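# Fit, slide and lock the server's top cover

## Task

Close the server: set its top cover in place and slide it shut so it latches, either by pushing it firmly or by keeping both release buttons pressed while sliding. No tool may remain inside the server.

## Robot and tools

Robot: two seven-joint Kinova Gen3 arms, left_arm and right_arm, each ending in a two-finger parallel gripper with up to 50 mm between the pads. The fingers point along the gripper's +z axis and the pads move along its x axis. Joint speeds are capped near 1.39 rad/s for the four big joints and 1.22 rad/s for the wrist joints. After a long move an arm may still be catching up when the result arrives. Scene frame: origin at table-top height, midway between the nominal bases; +x points out over the table, +z up, and left_arm sits on the +y side (image left and right do not match these names). Measured bases: left_arm at (-0.016, +0.405, +0.018) m, right_arm at (0, -0.425, +0.018) m. A camera stand is fixed behind the arms. Cameras: cam_head_left, cam_head_right, cam_high, cam_left_wrist, cam_right_wrist, each 896x504 pixels.

The 18-number row, shared by execute_actions and move: one flat list covering both arms. Numbers 1 to 9 are left_arm: dx, dy, dz, rx, ry, rz, then gripper position, force_limit, speed. Numbers 10 to 18 are the same nine for right_arm. Every number lies in [-1, 1], and a row always has all 18, even when one arm stays put. dx to rz are an offset, not a pose: a shift from that arm's Hand target as it stood when the action or move began, measured along that Hand target's own axes (the gripper frame, not the scene frame). Scale: 1.0 equals 0.6 m for dx, dy, dz and 180 degrees for the rotation; rx, ry, rz form one rotation vector. Six zeros re-request the current Hand target, and sending the same offset again moves the arm further. Gripper numbers are commands, not offsets: position +1 is fully open, about -0.65 brings the pads together, -1 means grip (close until blocked). force_limit runs from -1 (about 20 N per pad) through 0 (about 102 N) to +1 (about 185 N). speed runs from -1 (20 mm/s) through 0 (85 mm/s) to +1 (150 mm/s). Both start at +1. A 0 here is a real command, so to leave a gripper alone repeat its last three values.

execute_actions(actions, cameras): actions is a list of actions; each action is a list of up to 15 rows, one per 1/30 s step, and a short action holds its final row to fill 15 steps. All rows of one action count from the same start pose. Images come back only for an empty actions list or when cameras names them (["all"] for every camera, [] for none).

move(target, speed, blend, blocking, cameras): target is one 18-number row or a list of up to 15 rows, all offsets from the same starting Hand targets. The grippers travel in straight lines, without avoiding obstacles or each other, and all arms finish together; a move lasts 0.5 to 10 s. speed is in m/s, 0.002 to 0.5 (default 0.25), one value or one per target; rotation is capped at twice that in rad/s and at most 0.873 rad/s. blend, in metres, rounds corners between listed targets (0 stops at each). blocking=false returns after about 0.5 s while the move continues. The result adds a move: line such as done, off_target, moving, held or fault, plus limits=paced (pose clipped) or limits=held (steps withheld). done means at rest within 3 mm and 2 degrees; neither done nor off_target tells you about contact.

wait(seconds 0 to 10) lets time pass with commands held. stop brakes a running move (fingers keep moving). zoom_image(camera, region [x0, y0, x1, y1] in pixels, at most 504 by 504) enlarges part of the newest image from that camera. clear_fault(arm: left_arm or right_arm) clears a reported torque fault. read_manual(section "licences") returns licence texts only. finished_scene(scene, 1 or 2) ends the scene permanently; call it only once the cover is locked and stays so without help.

Results: end_effector_position (m) and end_effector_quat_wxyz are in the scene frame; the position is the point between the pads, with fingertips 17.5 mm further along gripper +z. Readings can be off by a few cm at long reach. Hand target is the last commanded pose after clipping; each control step limits orientation to 32 degrees from the measured one. If a gripper rests short, send the missing distance as an offset. object_status: 0 moving, 1 blocked while opening, 2 blocked while closing (a grip), 3 reached requested opening or pads met. Opening in mm is about (250 - position_measured) x 0.202. Tool commands shows present gripper commands. Joint torques follow Joint positions order, positive toward larger angles. Flange force is the external force in the gripper's x y z axes, including held weight; it has error and disappears after calls that send rows. Wrist depth gives a 7x7 grid per wrist camera, rows top-left first separated by /, in mm from 164 to 4000, with - for no value.

Cautions: the arms are stiff, so a target just millimetres beyond a firm contact pushes very hard; to release a push, command the target back past the gripper. Approach contact slowly. Excess joint torque (104.5 N m big joints, 51.3 N m wrist) or a joint straying over 5 degrees triggers a torque fault that halts that arm until clear_fault. The clearance check may hold an arm near the other, but contact between arms, or one gripper closing on the other's fingers, can fail the scene. Motors heat when holding loads, stretched out or pushing; a MOTOR HOT line appears at 60 °C and at 75 °C the arm sags in an over-temperature fault. Do not drop parts, release moving parts, slam or strike fixed or heavy objects, or let anything fall or be left off the table. Any loose object may occasionally be nudged by outside forces.

Each tool is called after ">>>" as name(argument=value, ...), one argument or row to a line, values as JSON.

## Session

>>> execute_actions(
  actions=[],
)

Scene clock: 0.00 s.
left_arm: end_effector_position=(+0.3066, -0.1819, +0.2493) position_measured=3 object_status=3 end_effector_quat_wxyz=(+0.097, +0.985, -0.129, -0.062) | right_arm: end_effector_position=(+0.2194, -0.5711, +0.3122) position_measured=3 object_status=3 end_effector_quat_wxyz=(+0.047, +0.978, +0.196, +0.048)
Joint positions: left_arm=[0.825 0.916 0.269 0.642 0.007 1.531 0.741] | right_arm=[0.541 -0.208 -0.012 2.018 0.011 1.198 0.872]
Joint velocities: within noise
Joint torques (N m): no reading
Motor temperatures (°C): left_arm=[35 35 34 40 39 44 42] | right_arm=[37 37 36 32 47 42 42]
Flange force (N): no reading
Wrist depth (mm): cam_left_wrist=[407 386 379 375 371 378 364 / 412 405 386 381 377 383 370 / 419 412 393 387 382 381 379 / 426 419 397 393 387 385 385 / 433 428 404 398 395 402 396 / 441 432 423 405 414 409 404 / 448 443 432 427 420 417 411] | cam_right_wrist=[445 451 458 462 470 477 482 / 449 456 463 467 474 481 486 / 454 459 466 471 479 486 490 / 458 464 469 475 482 489 497 / 461 467 474 479 487 494 500 / 467 472 476 485 490 497 506 / 470 476 483 488 494 503 512]
Hand target: left_arm +0.3066, -0.1819, +0.2493; +0.097, +0.985, -0.129, -0.062 | right_arm +0.2194, -0.5711, +0.3122; +0.047, +0.978, +0.196, +0.048
Tool commands: left_gripper/position=+1.0 left_gripper/force_limit=+1.0 left_gripper/speed=+1.0 right_gripper/position=+1.0 right_gripper/force_limit=+1.0 right_gripper/speed=+1.0

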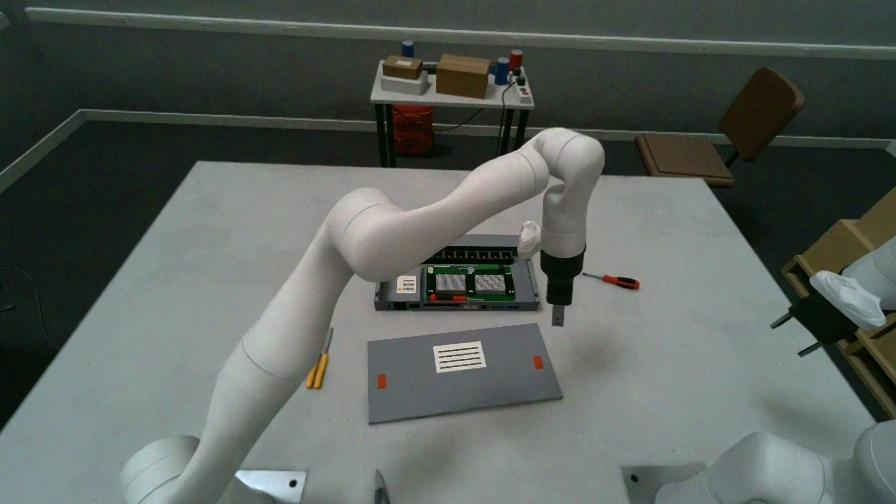

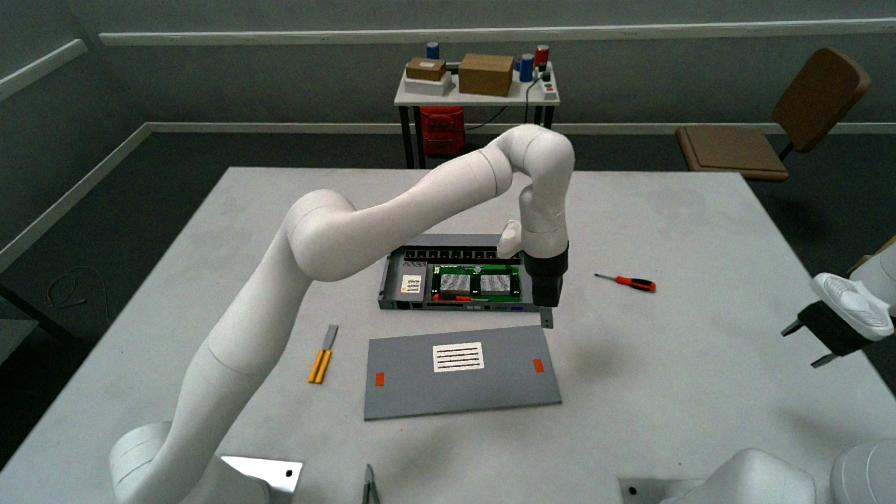

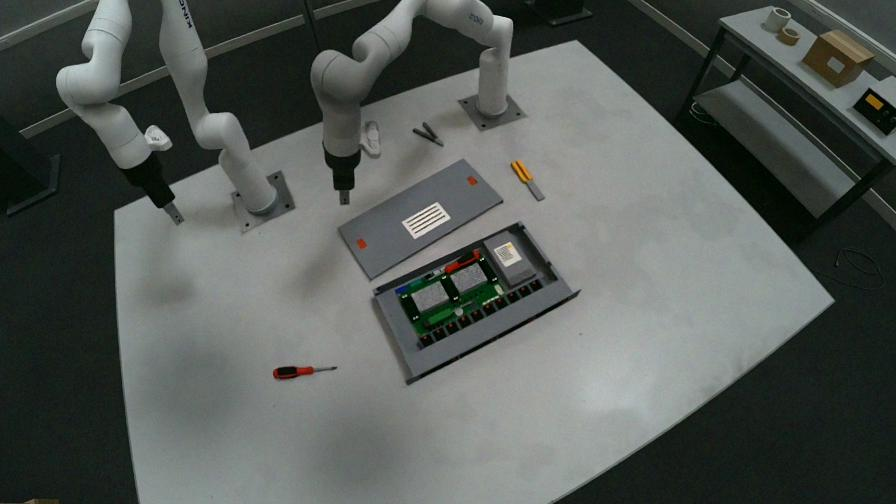

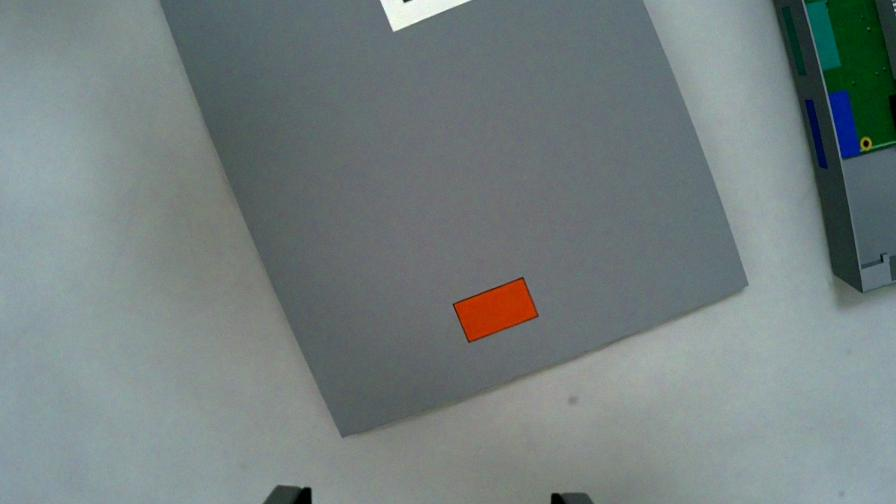

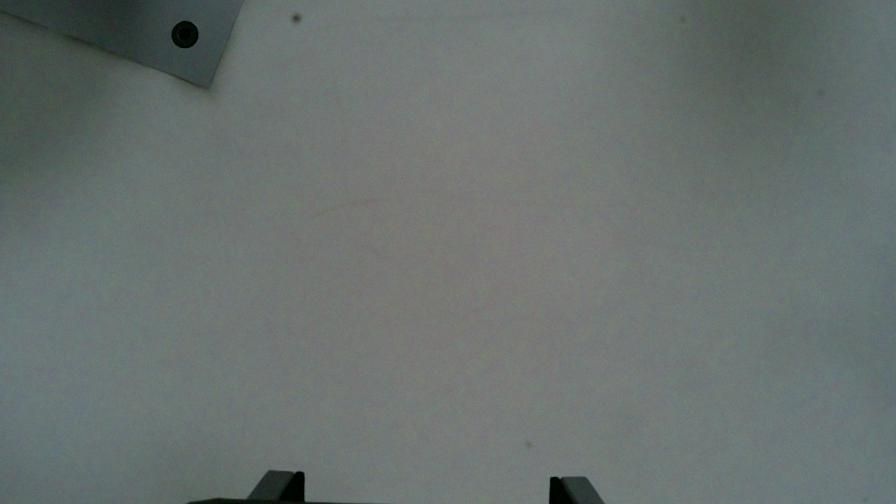

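>>> zoom_image(
  camera="cam_high",
  region=[360, 210, 600, 390],
)

>>> zoom_image(
  camera="cam_head_left",
  region=[360, 220, 580, 330],
)

>>> zoom_image(
  camera="cam_high",
  region=[320, 140, 560, 290],
)

Scaled by 2.100 from the camera's 896x504 image, which has a finer 1280x720 frame.

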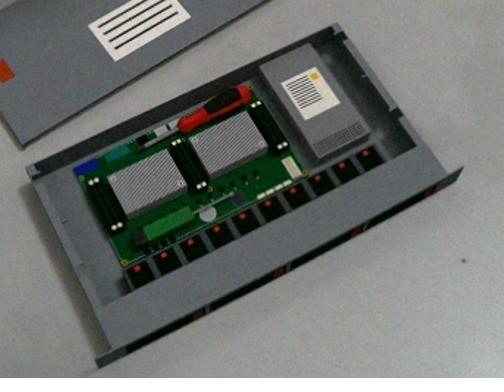

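Scaled by 2.291 from the camera's 896x504 image, which has a finer 1280x720 frame.

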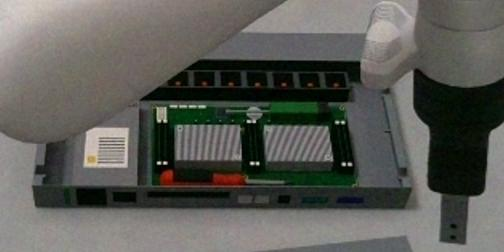

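Scaled by 2.100 from the camera's 896x504 image, which has a finer 1280x720 frame.

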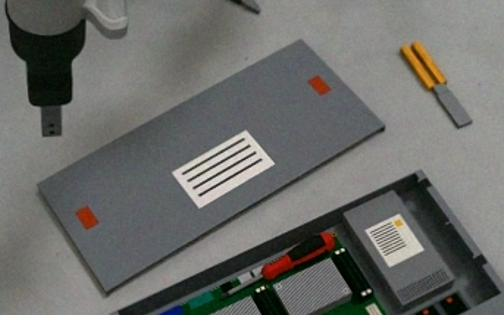

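>>> zoom_image(
  camera="cam_head_left",
  region=[350, 310, 580, 430],
)

>>> zoom_image(
  camera="cam_left_wrist",
  region=[160, 220, 664, 504],
)

>>> zoom_image(
  camera="cam_head_right",
  region=[350, 310, 580, 430],
)

>>> zoom_image(
  camera="cam_left_wrist",
  region=[644, 0, 896, 300],
)

Scaled by 2.191 from the camera's 896x504 image, which has a finer 1280x720 frame.

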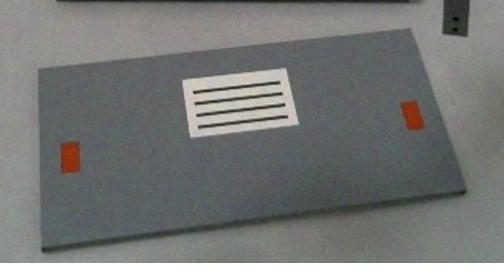

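Scaled by 1.000.

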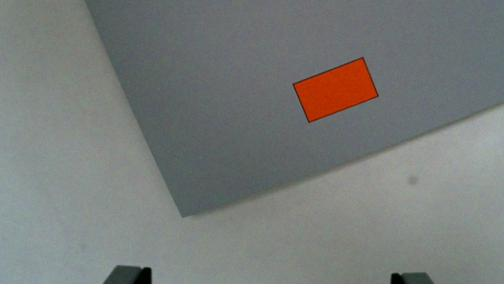

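Scaled by 2.191 from the camera's 896x504 image, which has a finer 1280x720 frame.

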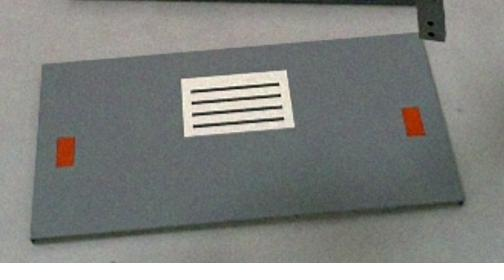

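Scaled by 1.680 from the camera's 896x504 image, which has a finer 1280x720 frame.

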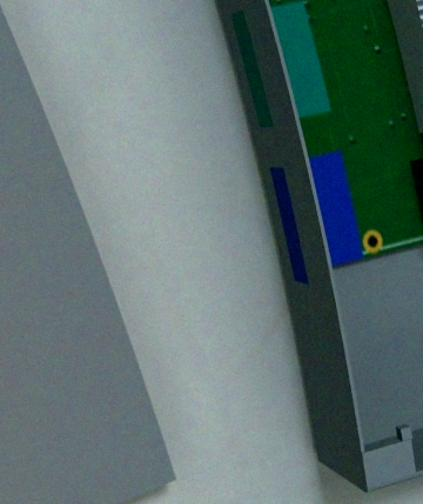

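>>> zoom_image(
  camera="cam_high",
  region=[330, 200, 430, 290],
)

>>> zoom_image(
  camera="cam_high",
  region=[440, 150, 540, 240],
)

>>> zoom_image(
  camera="cam_head_left",
  region=[360, 380, 460, 430],
)

>>> zoom_image(
  camera="cam_high",
  region=[370, 250, 470, 340],
)

>>> zoom_image(
  camera="cam_high",
  region=[470, 210, 590, 310],
)

Scaled by 5.040 from the camera's 896x504 image, which has a finer 1280x720 frame.

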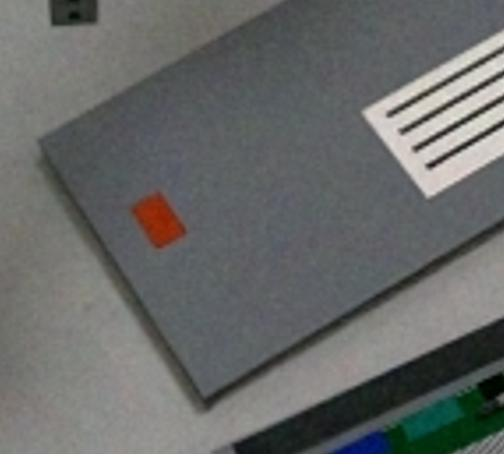

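Scaled by 5.040 from the camera's 896x504 image, which has a finer 1280x720 frame.

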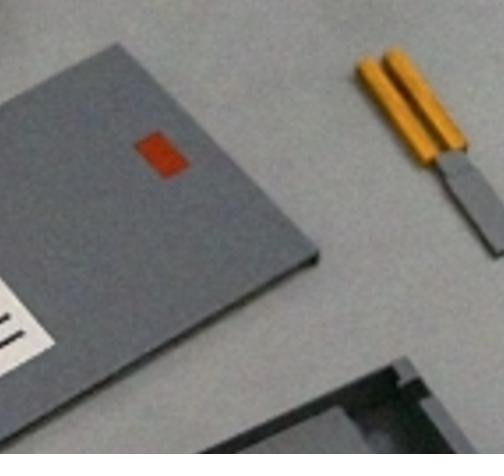

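Scaled by 5.040 from the camera's 896x504 image, which has a finer 1280x720 frame.

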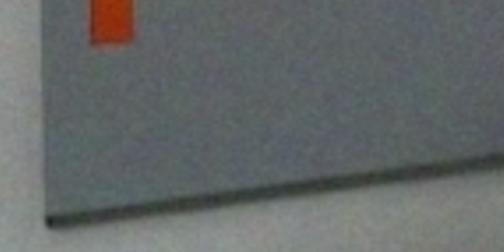

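Scaled by 5.040 from the camera's 896x504 image, which has a finer 1280x720 frame.

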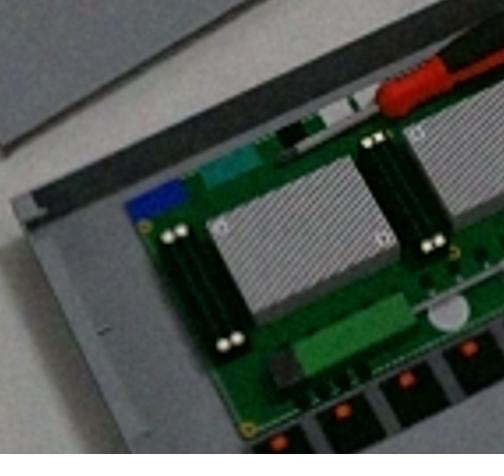

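Scaled by 4.200 from the camera's 896x504 image, which has a finer 1280x720 frame.

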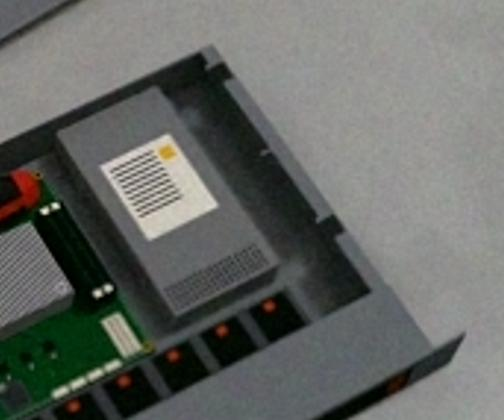

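>>> move(
  target=[
    [0.23895,-0.29695,-0.14472,0.0621,0.0397,-0.0825,1,1,1,0.15648,-0.35776,0.38212,0.3583,0.0382,0.1311,1,1,1],
  ],
  speed=0.3,
  cameras=["all"],
)

Scene clock: 10.77 s.
left_arm: end_effector_position=(+0.4995, -0.0356, +0.2826) position_measured=3 object_status=3 end_effector_quat_wxyz=(+0.011, +1.000, +0.000, +0.013) | right_arm: end_effector_position=(+0.2500, -0.3542, +0.0683) position_measured=3 object_status=3 end_effector_quat_wxyz=(-0.499, +0.866, +0.000, +0.000)
Joint positions: left_arm=[0.65 1.122 0.142 0.035 -0.139 1.95 0.673] | right_arm=[0.753 0.948 -0.089 2.229 -0.909 0.968 1.55]
Joint torques (N m): left_arm=[0.54 -27.44 -0.29 -8.9 0.07 -0.32 -0.29] | right_arm=[0.4 -15.88 -2.48 0.17 0.33 3.27 -0.15]
Flange force (N): left_arm=no reading | right_arm=[-5.2 0.2 6.4]
Wrist depth (mm): cam_left_wrist=[424 444 446 418 422 424 409 / 424 443 444 439 443 424 409 / 425 444 447 420 443 423 409 / 424 427 444 420 443 424 409 / 424 428 443 421 442 424 407 / 425 428 445 437 442 423 409 / 423 425 444 440 424 425 409] | cam_right_wrist=[702 678 642 638 646 668 619 / 542 545 524 515 520 570 513 / 455 457 444 432 436 439 459 / 391 395 383 372 365 378 398 / 346 340 339 319 329 331 325 / 308 310 304 301 307 311 320 / 273 280 276 283 279 286 282]
Hand target: left_arm +0.5001, -0.0361, +0.2830; +0.000, +1.000, +0.000, +0.000 | right_arm +0.2500, -0.3542, +0.0683; -0.499, +0.866, +0.000, +0.000
Off the commanded pose: left_arm 0.001 m, 2 deg | right_arm 0.000 m, 0 deg.
elbow stopped short (left arm): the move would have taken joint 4 (elbow) straighter than the controller allows.
move: done

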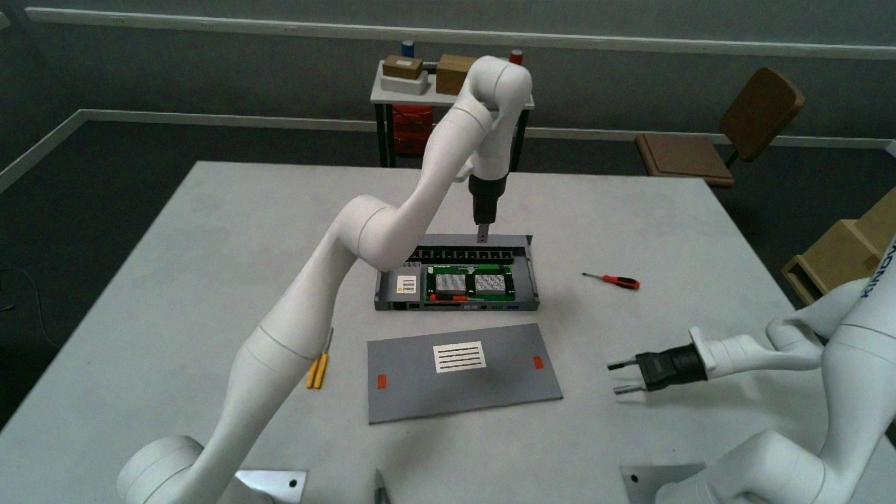

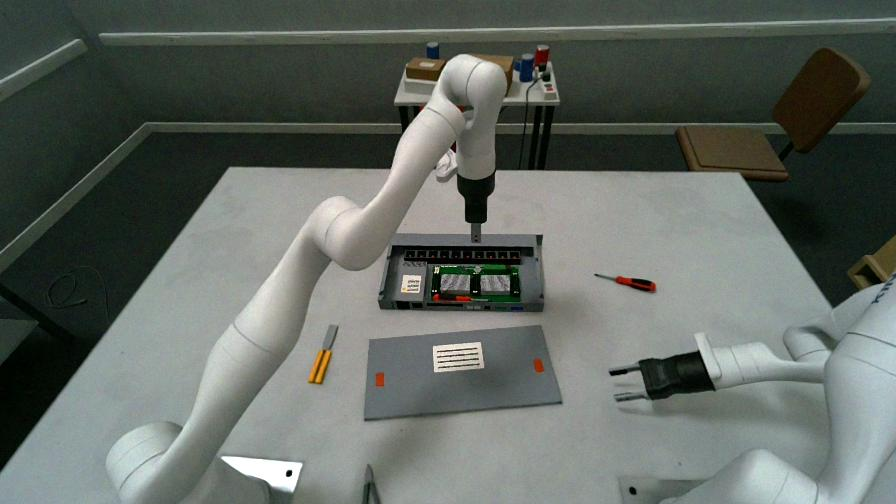

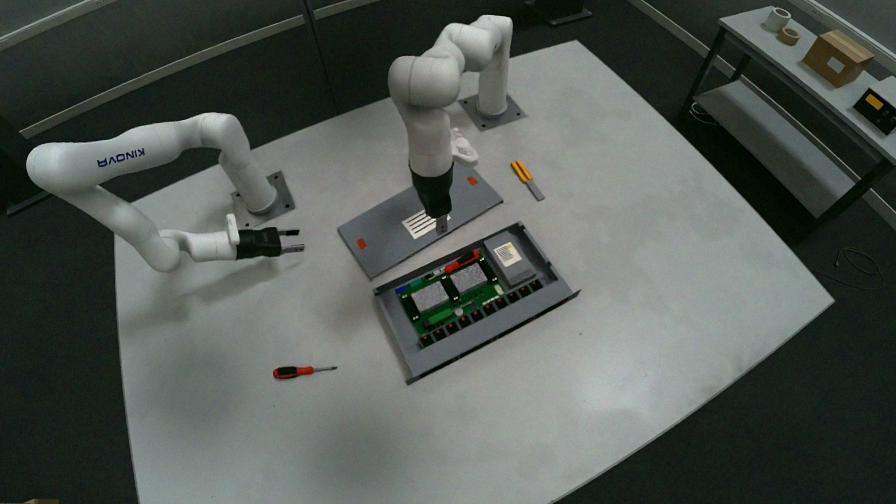

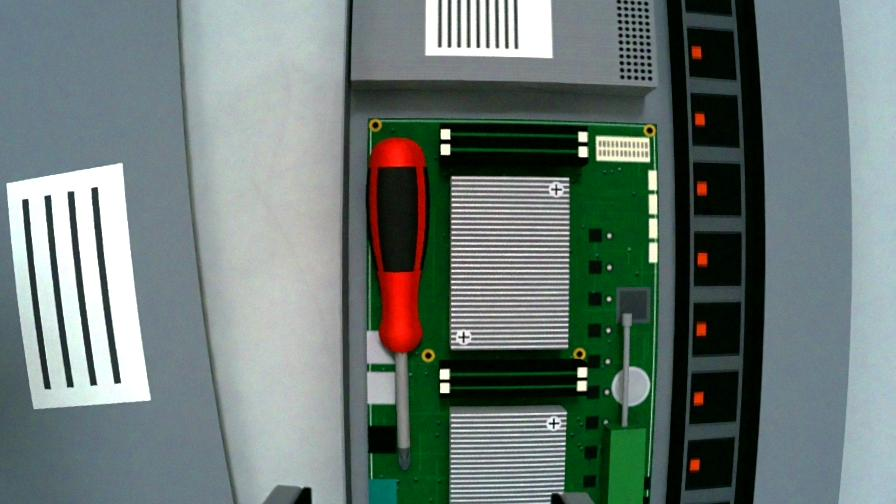

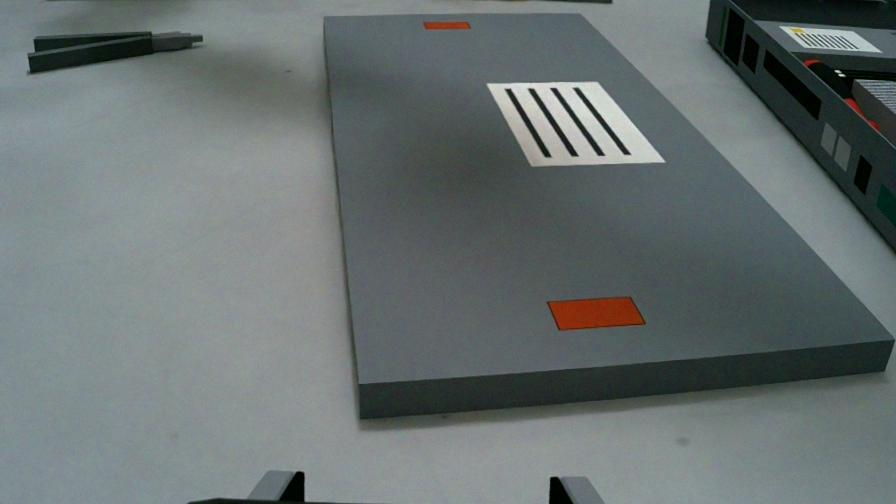

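>>> zoom_image(
  camera="cam_right_wrist",
  region=[320, 270, 620, 440],
)

>>> zoom_image(
  camera="cam_right_wrist",
  region=[640, 270, 896, 440],
)

>>> zoom_image(
  camera="cam_left_wrist",
  region=[560, 240, 780, 504],
)

>>> zoom_image(
  camera="cam_right_wrist",
  region=[640, 0, 896, 240],
)

>>> zoom_image(
  camera="cam_high",
  region=[370, 215, 590, 390],
)

Scaled by 1.680 from the camera's 896x504 image, which has a finer 1280x720 frame.

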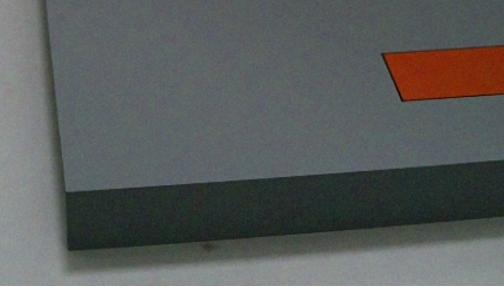

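Scaled by 1.969 from the camera's 896x504 image, which has a finer 1280x720 frame.

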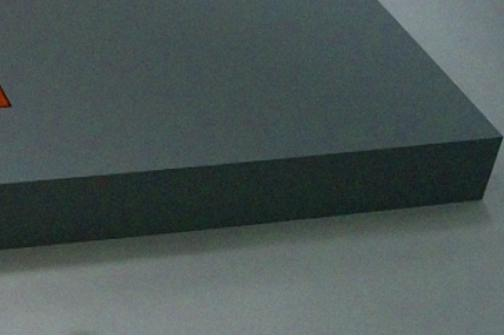

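Scaled by 1.909 from the camera's 896x504 image, which has a finer 1280x720 frame.

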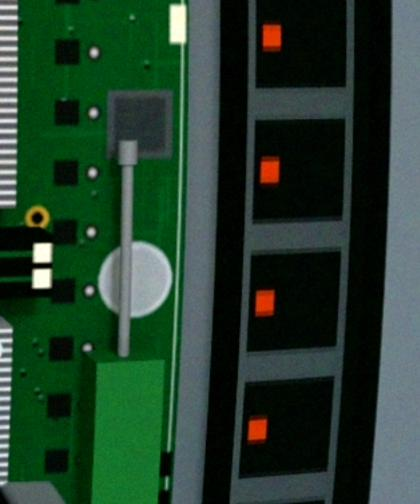

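Scaled by 1.969 from the camera's 896x504 image, which has a finer 1280x720 frame.

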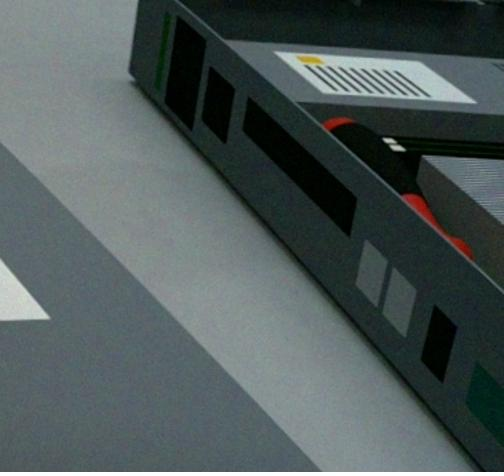

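Scaled by 2.291 from the camera's 896x504 image, which has a finer 1280x720 frame.

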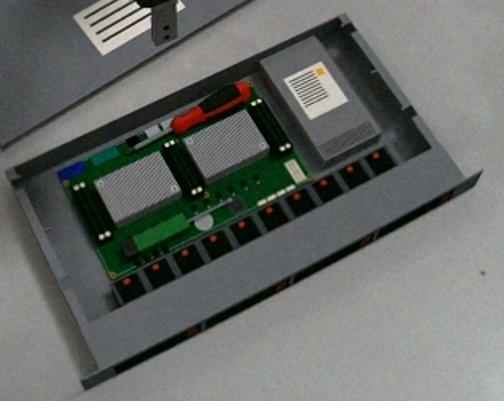

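>>> zoom_image(
  camera="cam_high",
  region=[330, 230, 410, 290],
)

>>> zoom_image(
  camera="cam_high",
  region=[450, 170, 530, 230],
)

>>> zoom_image(
  camera="cam_head_right",
  region=[355, 380, 455, 430],
)

>>> zoom_image(
  camera="cam_head_right",
  region=[490, 380, 590, 430],
)

>>> zoom_image(
  camera="cam_left_wrist",
  region=[0, 0, 380, 504],
)

Scaled by 6.300 from the camera's 896x504 image, which has a finer 1280x720 frame.

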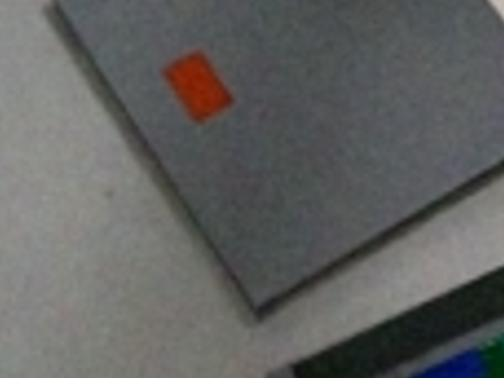

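Scaled by 6.300 from the camera's 896x504 image, which has a finer 1280x720 frame.

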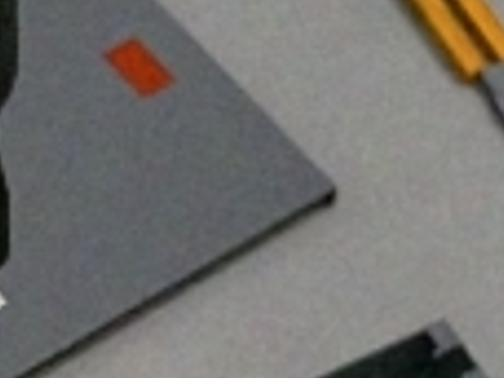

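Scaled by 5.040 from the camera's 896x504 image, which has a finer 1280x720 frame.

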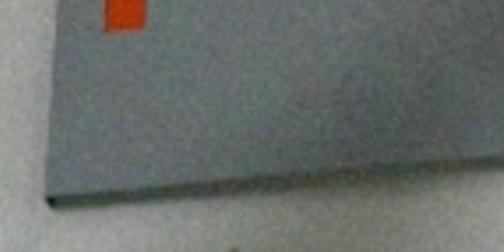

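Scaled by 5.040 from the camera's 896x504 image, which has a finer 1280x720 frame.

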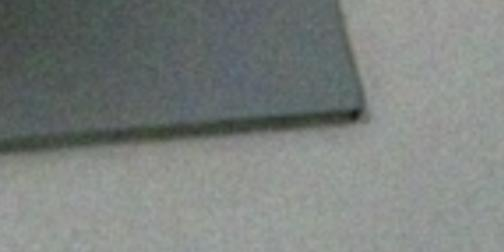

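Scaled by 1.000.

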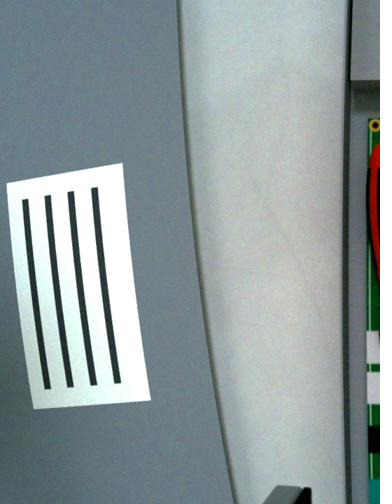

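>>> zoom_image(
  camera="cam_left_wrist",
  region=[160, 200, 260, 300],
)

>>> zoom_image(
  camera="cam_left_wrist",
  region=[180, 400, 280, 500],
)

>>> zoom_image(
  camera="cam_right_wrist",
  region=[310, 10, 410, 110],
)

>>> zoom_image(
  camera="cam_right_wrist",
  region=[330, 340, 430, 440],
)

Scaled by 5.040 from the camera's 896x504 image, which has a finer 1280x720 frame.

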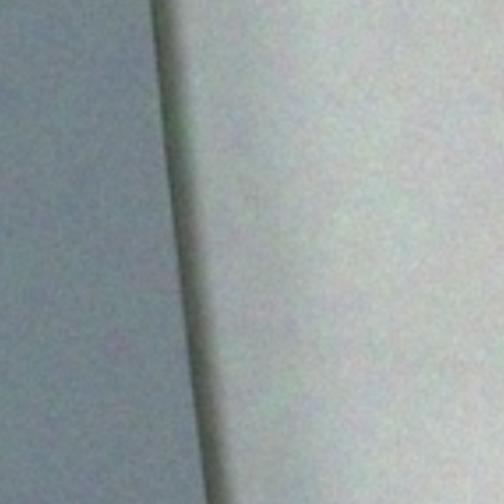

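Scaled by 5.040 from the camera's 896x504 image, which has a finer 1280x720 frame.

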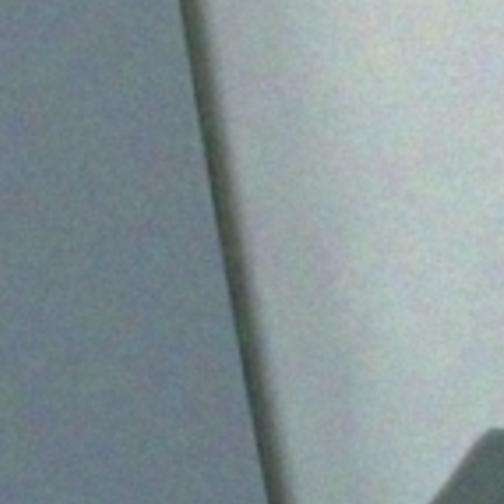

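Scaled by 5.040 from the camera's 896x504 image, which has a finer 1280x720 frame.

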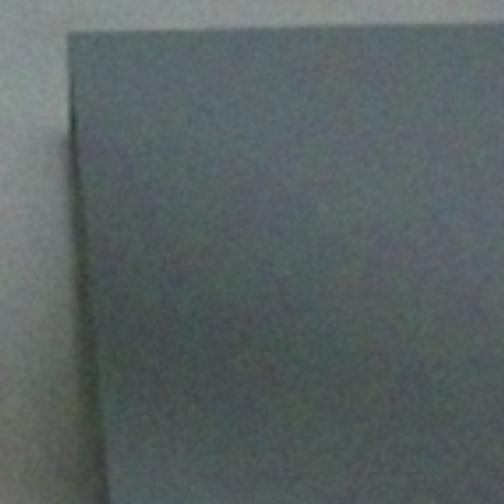

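Scaled by 5.040 from the camera's 896x504 image, which has a finer 1280x720 frame.

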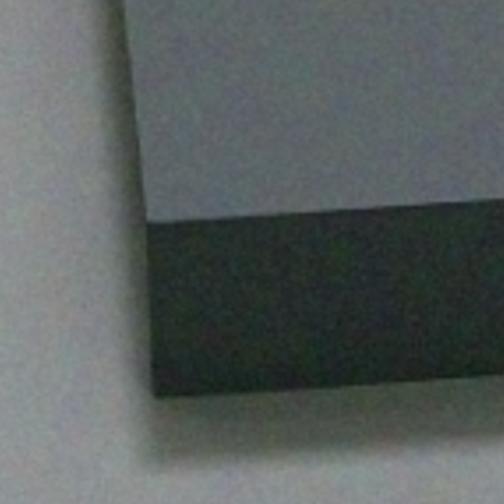

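>>> move(
  target=[
    [-0.01683,-0.06017,0.22167,0,0,0,1,1,1,0.61667,-0.30192,0.08395,-0.33333,0,0,1,1,1],
  ],
  speed=0.3,
  cameras=["cam_left_wrist","cam_right_wrist"],
)

Scene clock: 21.60 s.
left_arm: end_effector_position=(+0.4901, +0.0000, +0.1499) position_measured=3 object_status=3 end_effector_quat_wxyz=(+0.000, +1.000, +0.000, +0.000) | right_arm: end_effector_position=(+0.6199, -0.2198, +0.1998) position_measured=3 object_status=3 end_effector_quat_wxyz=(+0.001, +1.000, +0.000, +0.000)
Joint positions: left_arm=[0.57 0.947 0.133 0.851 -0.11 1.348 0.689] | right_arm=[-0.391 0.947 0.265 0.708 -0.214 1.506 -0.268]
Joint torques (N m): left_arm=[0.54 -25.92 0.56 -9.38 0.04 -0.2 -0.29] | right_arm=[0.39 -27.74 1.34 -11.46 0.34 0.34 -0.21]
Flange force (N): left_arm=[-1.3 -1.2 -1.5] | right_arm=[-12.4 3.9 7.4]
Wrist depth (mm): cam_left_wrist=[301 316 318 288 289 289 290 / 300 316 317 288 288 289 290 / 299 316 317 312 313 313 294 / 299 315 315 286 308 310 294 / 299 315 314 283 288 309 294 / 297 313 314 291 288 308 293 / 297 312 313 306 287 307 294] | cam_right_wrist=[356 336 339 357 320 320 368 / 355 335 339 357 320 320 368 / 356 339 339 357 320 320 367 / 360 360 360 361 320 319 368 / 358 359 361 360 319 320 367 / 363 320 319 361 321 350 367 / 364 364 365 364 366 367 366]
Hand target: left_arm +0.4901, +0.0000, +0.1500; +0.000, +1.000, +0.000, +0.000 | right_arm +0.6199, -0.2198, +0.1998; +0.001, +1.000, +0.000, +0.000
Off the commanded pose: left_arm 0.000 m, 0 deg | right_arm 0.000 m, 0 deg.
move: done
Images, in order (width x height): cam_left_wrist 896x504, cam_right_wrist 896x504.

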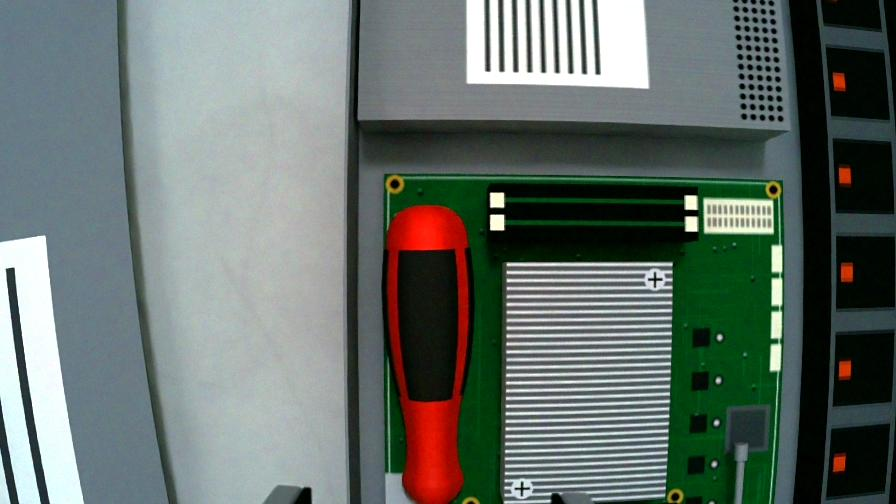

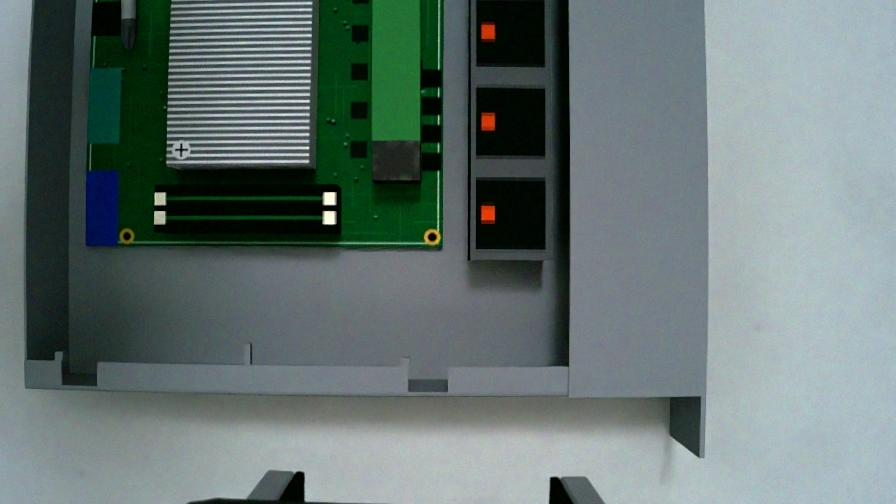

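>>> zoom_image(
  camera="cam_right_wrist",
  region=[10, 310, 270, 420],
)

>>> zoom_image(
  camera="cam_right_wrist",
  region=[360, 310, 620, 420],
)

>>> zoom_image(
  camera="cam_right_wrist",
  region=[520, 340, 740, 480],
)

>>> zoom_image(
  camera="cam_left_wrist",
  region=[330, 180, 530, 504],
)

Scaled by 1.938 from the camera's 896x504 image, which has a finer 1280x720 frame.

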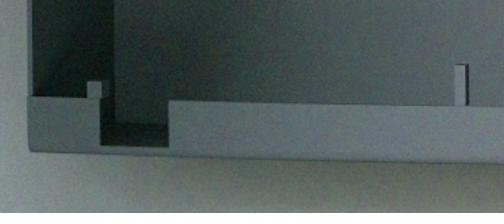

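Scaled by 1.938 from the camera's 896x504 image, which has a finer 1280x720 frame.

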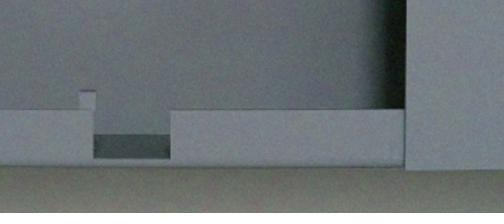

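Scaled by 2.291 from the camera's 896x504 image, which has a finer 1280x720 frame.

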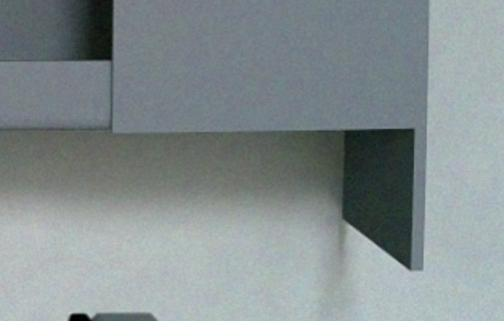

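Scaled by 1.556 from the camera's 896x504 image, which has a finer 1280x720 frame.

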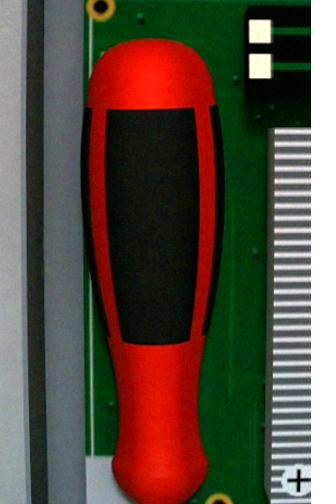

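>>> move(
  target=[
    [0,-0.00333,0.13333,0,0,0,0.1585,-0.8,0,-0.26817,0.06033,0.16633,0,-0.18333,0,1,1,1],
  ],
  speed=0.25,
  cameras=["cam_left_wrist","cam_right_wrist"],
)

Scene clock: 27.27 s.
left_arm: end_effector_position=(+0.4901, +0.0019, +0.0700) position_measured=128 object_status=3 end_effector_quat_wxyz=(+0.000, +1.000, +0.000, +0.000) | right_arm: end_effector_position=(+0.4591, -0.2561, +0.1001) position_measured=3 object_status=3 end_effector_quat_wxyz=(+0.001, +0.959, +0.000, -0.284)
Joint positions: left_arm=[0.567 1.018 0.123 0.965 -0.114 1.164 0.694] | right_arm=[-0.314 1.089 0.181 0.894 -0.288 1.736 -0.196]
Joint torques (N m): left_arm=[0.55 -26.26 0.6 -8.86 0.02 -0.24 -0.29] | right_arm=[0.35 -26.93 0.58 -9.03 -0.05 2.1 -0.16]
Flange force (N): left_arm=[-0.9 -1.0 -1.8] | right_arm=[-6.5 2.5 9.2]
Wrist depth (mm): cam_left_wrist=[237 237 207 207 207 209 209 / 236 236 233 233 233 233 234 / 235 236 233 228 211 211 230 / 235 236 232 201 210 211 230 / 234 235 231 201 208 208 229 / 234 235 231 205 208 208 229 / 233 234 231 209 207 208 228] | cam_right_wrist=[366 325 292 273 265 231 198 / 366 325 292 269 265 231 217 / 366 324 291 268 261 233 219 / 396 323 290 268 264 233 219 / 394 331 304 280 261 220 183 / 393 343 308 284 260 239 222 / 393 349 313 284 256 239 221]
Hand target: left_arm +0.4901, +0.0020, +0.0699; +0.000, +1.000, +0.000, +0.000 | right_arm +0.4591, -0.2561, +0.1001; +0.001, +0.959, +0.000, -0.284
Off the commanded pose: left_arm 0.000 m, 0 deg | right_arm 0.000 m, 0 deg.
move: done
Images, in order (width x height): cam_left_wrist 896x504, cam_right_wrist 896x504.

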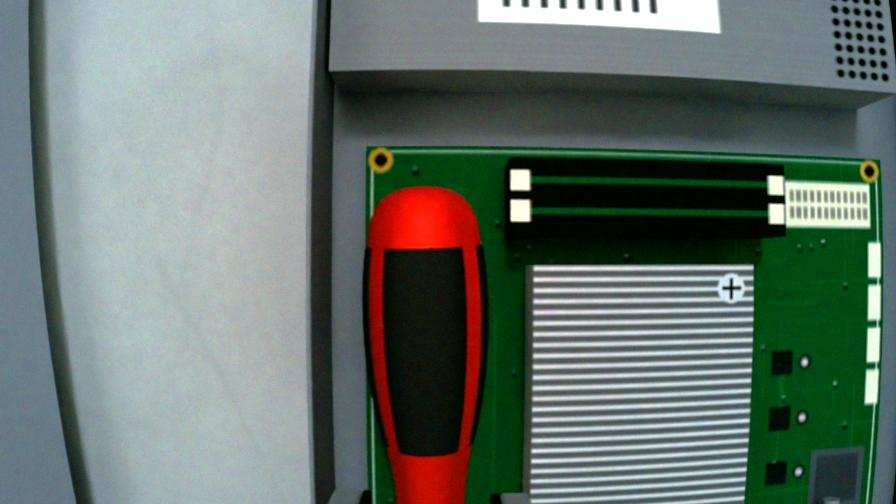

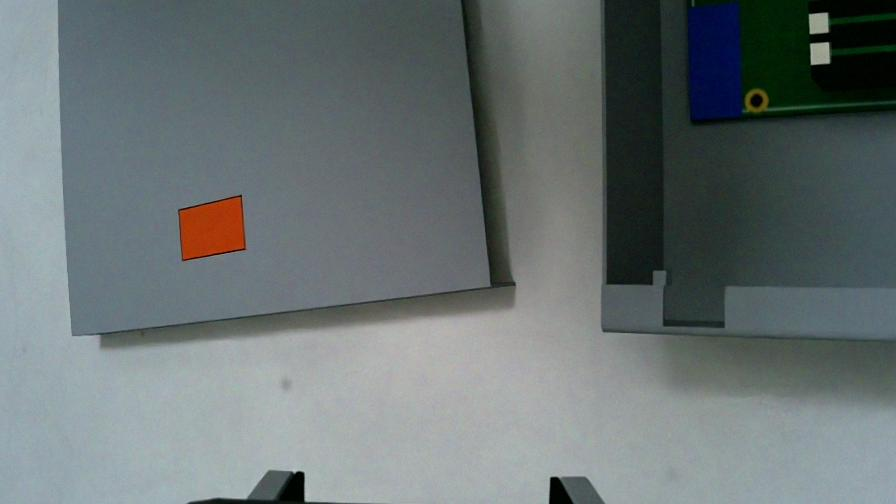

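>>> zoom_image(
  camera="cam_right_wrist",
  region=[420, 180, 560, 320],
)

>>> zoom_image(
  camera="cam_left_wrist",
  region=[300, 380, 560, 504],
)

>>> zoom_image(
  camera="cam_right_wrist",
  region=[590, 230, 760, 350],
)

Scaled by 3.600 from the camera's 896x504 image, which has a finer 1280x720 frame.

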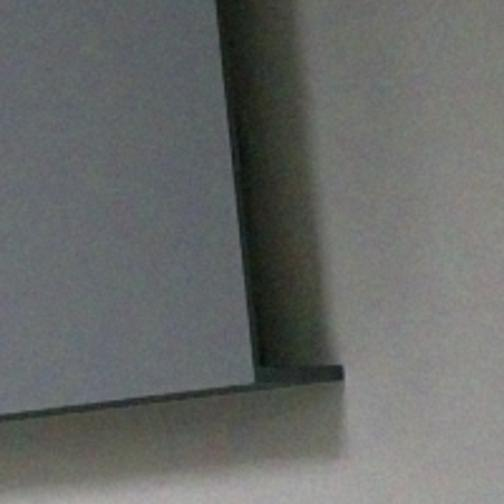

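Scaled by 1.938 from the camera's 896x504 image, which has a finer 1280x720 frame.

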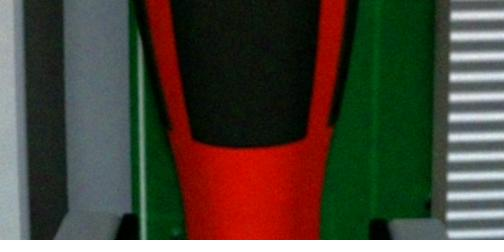

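Scaled by 2.965 from the camera's 896x504 image, which has a finer 1280x720 frame.

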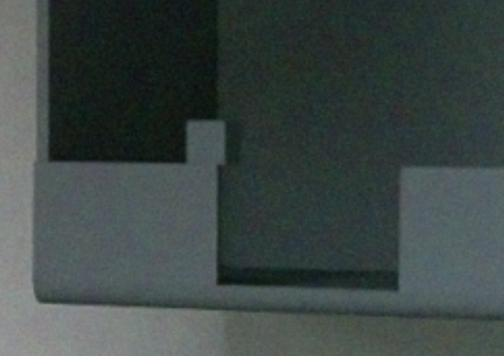

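>>> move(
  target=[
    [0,0,0.0648,0,0,0,0.1585,-0.8,0,0.1615,-0.11017,-0.24383,0,0.18333,0,1,1,1],
    [0,0,0.0648,0,0,0,-1,-0.8,-0.5,0.1615,-0.11017,-0.24383,0,0.18333,0,1,1,1],
  ],
  speed=0.2,
  cameras=["cam_left_wrist","cam_right_wrist"],
)

Scene clock: 31.27 s.
left_arm: end_effector_position=(+0.4901, +0.0019, +0.0311) position_measured=164 object_status=2 end_effector_quat_wxyz=(+0.000, +1.000, +0.000, +0.000) | right_arm: end_effector_position=(+0.6200, -0.1899, +0.1699) position_measured=3 object_status=3 end_effector_quat_wxyz=(+0.001, +1.000, +0.000, +0.000)
Joint positions: left_arm=[0.568 1.066 0.118 0.992 -0.117 1.088 0.697] | right_arm=[-0.431 0.994 0.264 0.705 -0.221 1.462 -0.309]
Joint torques (N m): left_arm=[0.53 -26.34 0.59 -8.5 0 -0.21 -0.29] | right_arm=[0.31 -28.34 1.3 -11.36 0.29 0.3 -0.21]
Flange force (N): left_arm=[-0.9 -1.0 -2.0] | right_arm=[-11.7 4.3 6.6]
Wrist depth (mm): cam_left_wrist=[197 197 177 168 177 169 169 / 197 197 193 194 194 195 195 / 196 196 193 190 172 172 173 / 196 196 193 166 189 189 190 / 196 196 192 - 169 169 170 / 195 195 192 169 169 169 169 / 195 195 191 168 168 169 169] | cam_right_wrist=[326 307 321 316 305 290 338 / 325 306 309 309 306 290 338 / 326 306 309 308 305 291 337 / 325 308 326 309 305 290 338 / 329 329 330 330 305 290 337 / 329 329 330 332 332 290 337 / 329 329 330 331 290 289 336]
Hand target: left_arm +0.4901, +0.0019, +0.0311; +0.000, +1.000, +0.000, +0.000 | right_arm +0.6200, -0.1899, +0.1699; +0.001, +1.000, +0.000, +0.000
Off the commanded pose: left_arm 0.000 m, 0 deg | right_arm 0.000 m, 0 deg.
move: done
Images, in order (width x height): cam_left_wrist 896x504, cam_right_wrist 896x504.

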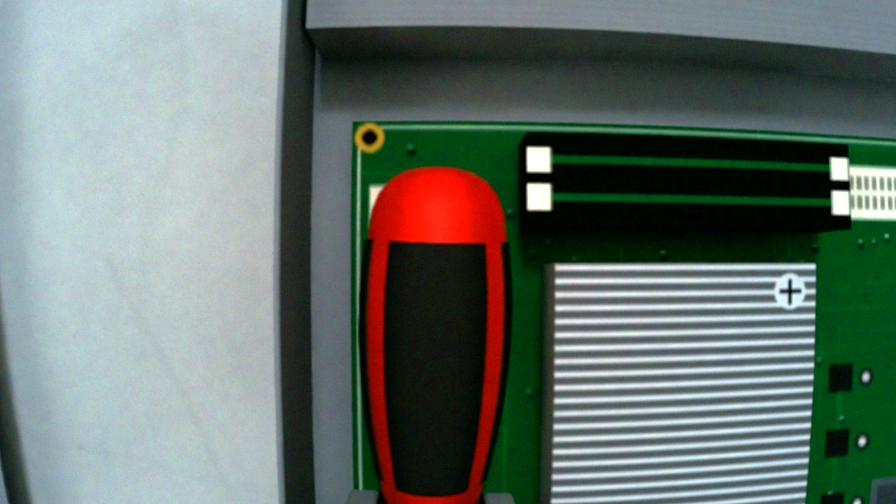

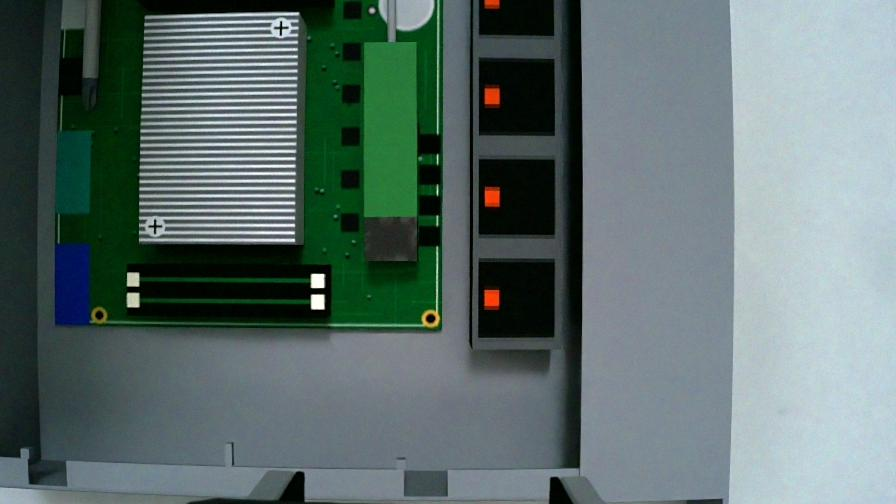

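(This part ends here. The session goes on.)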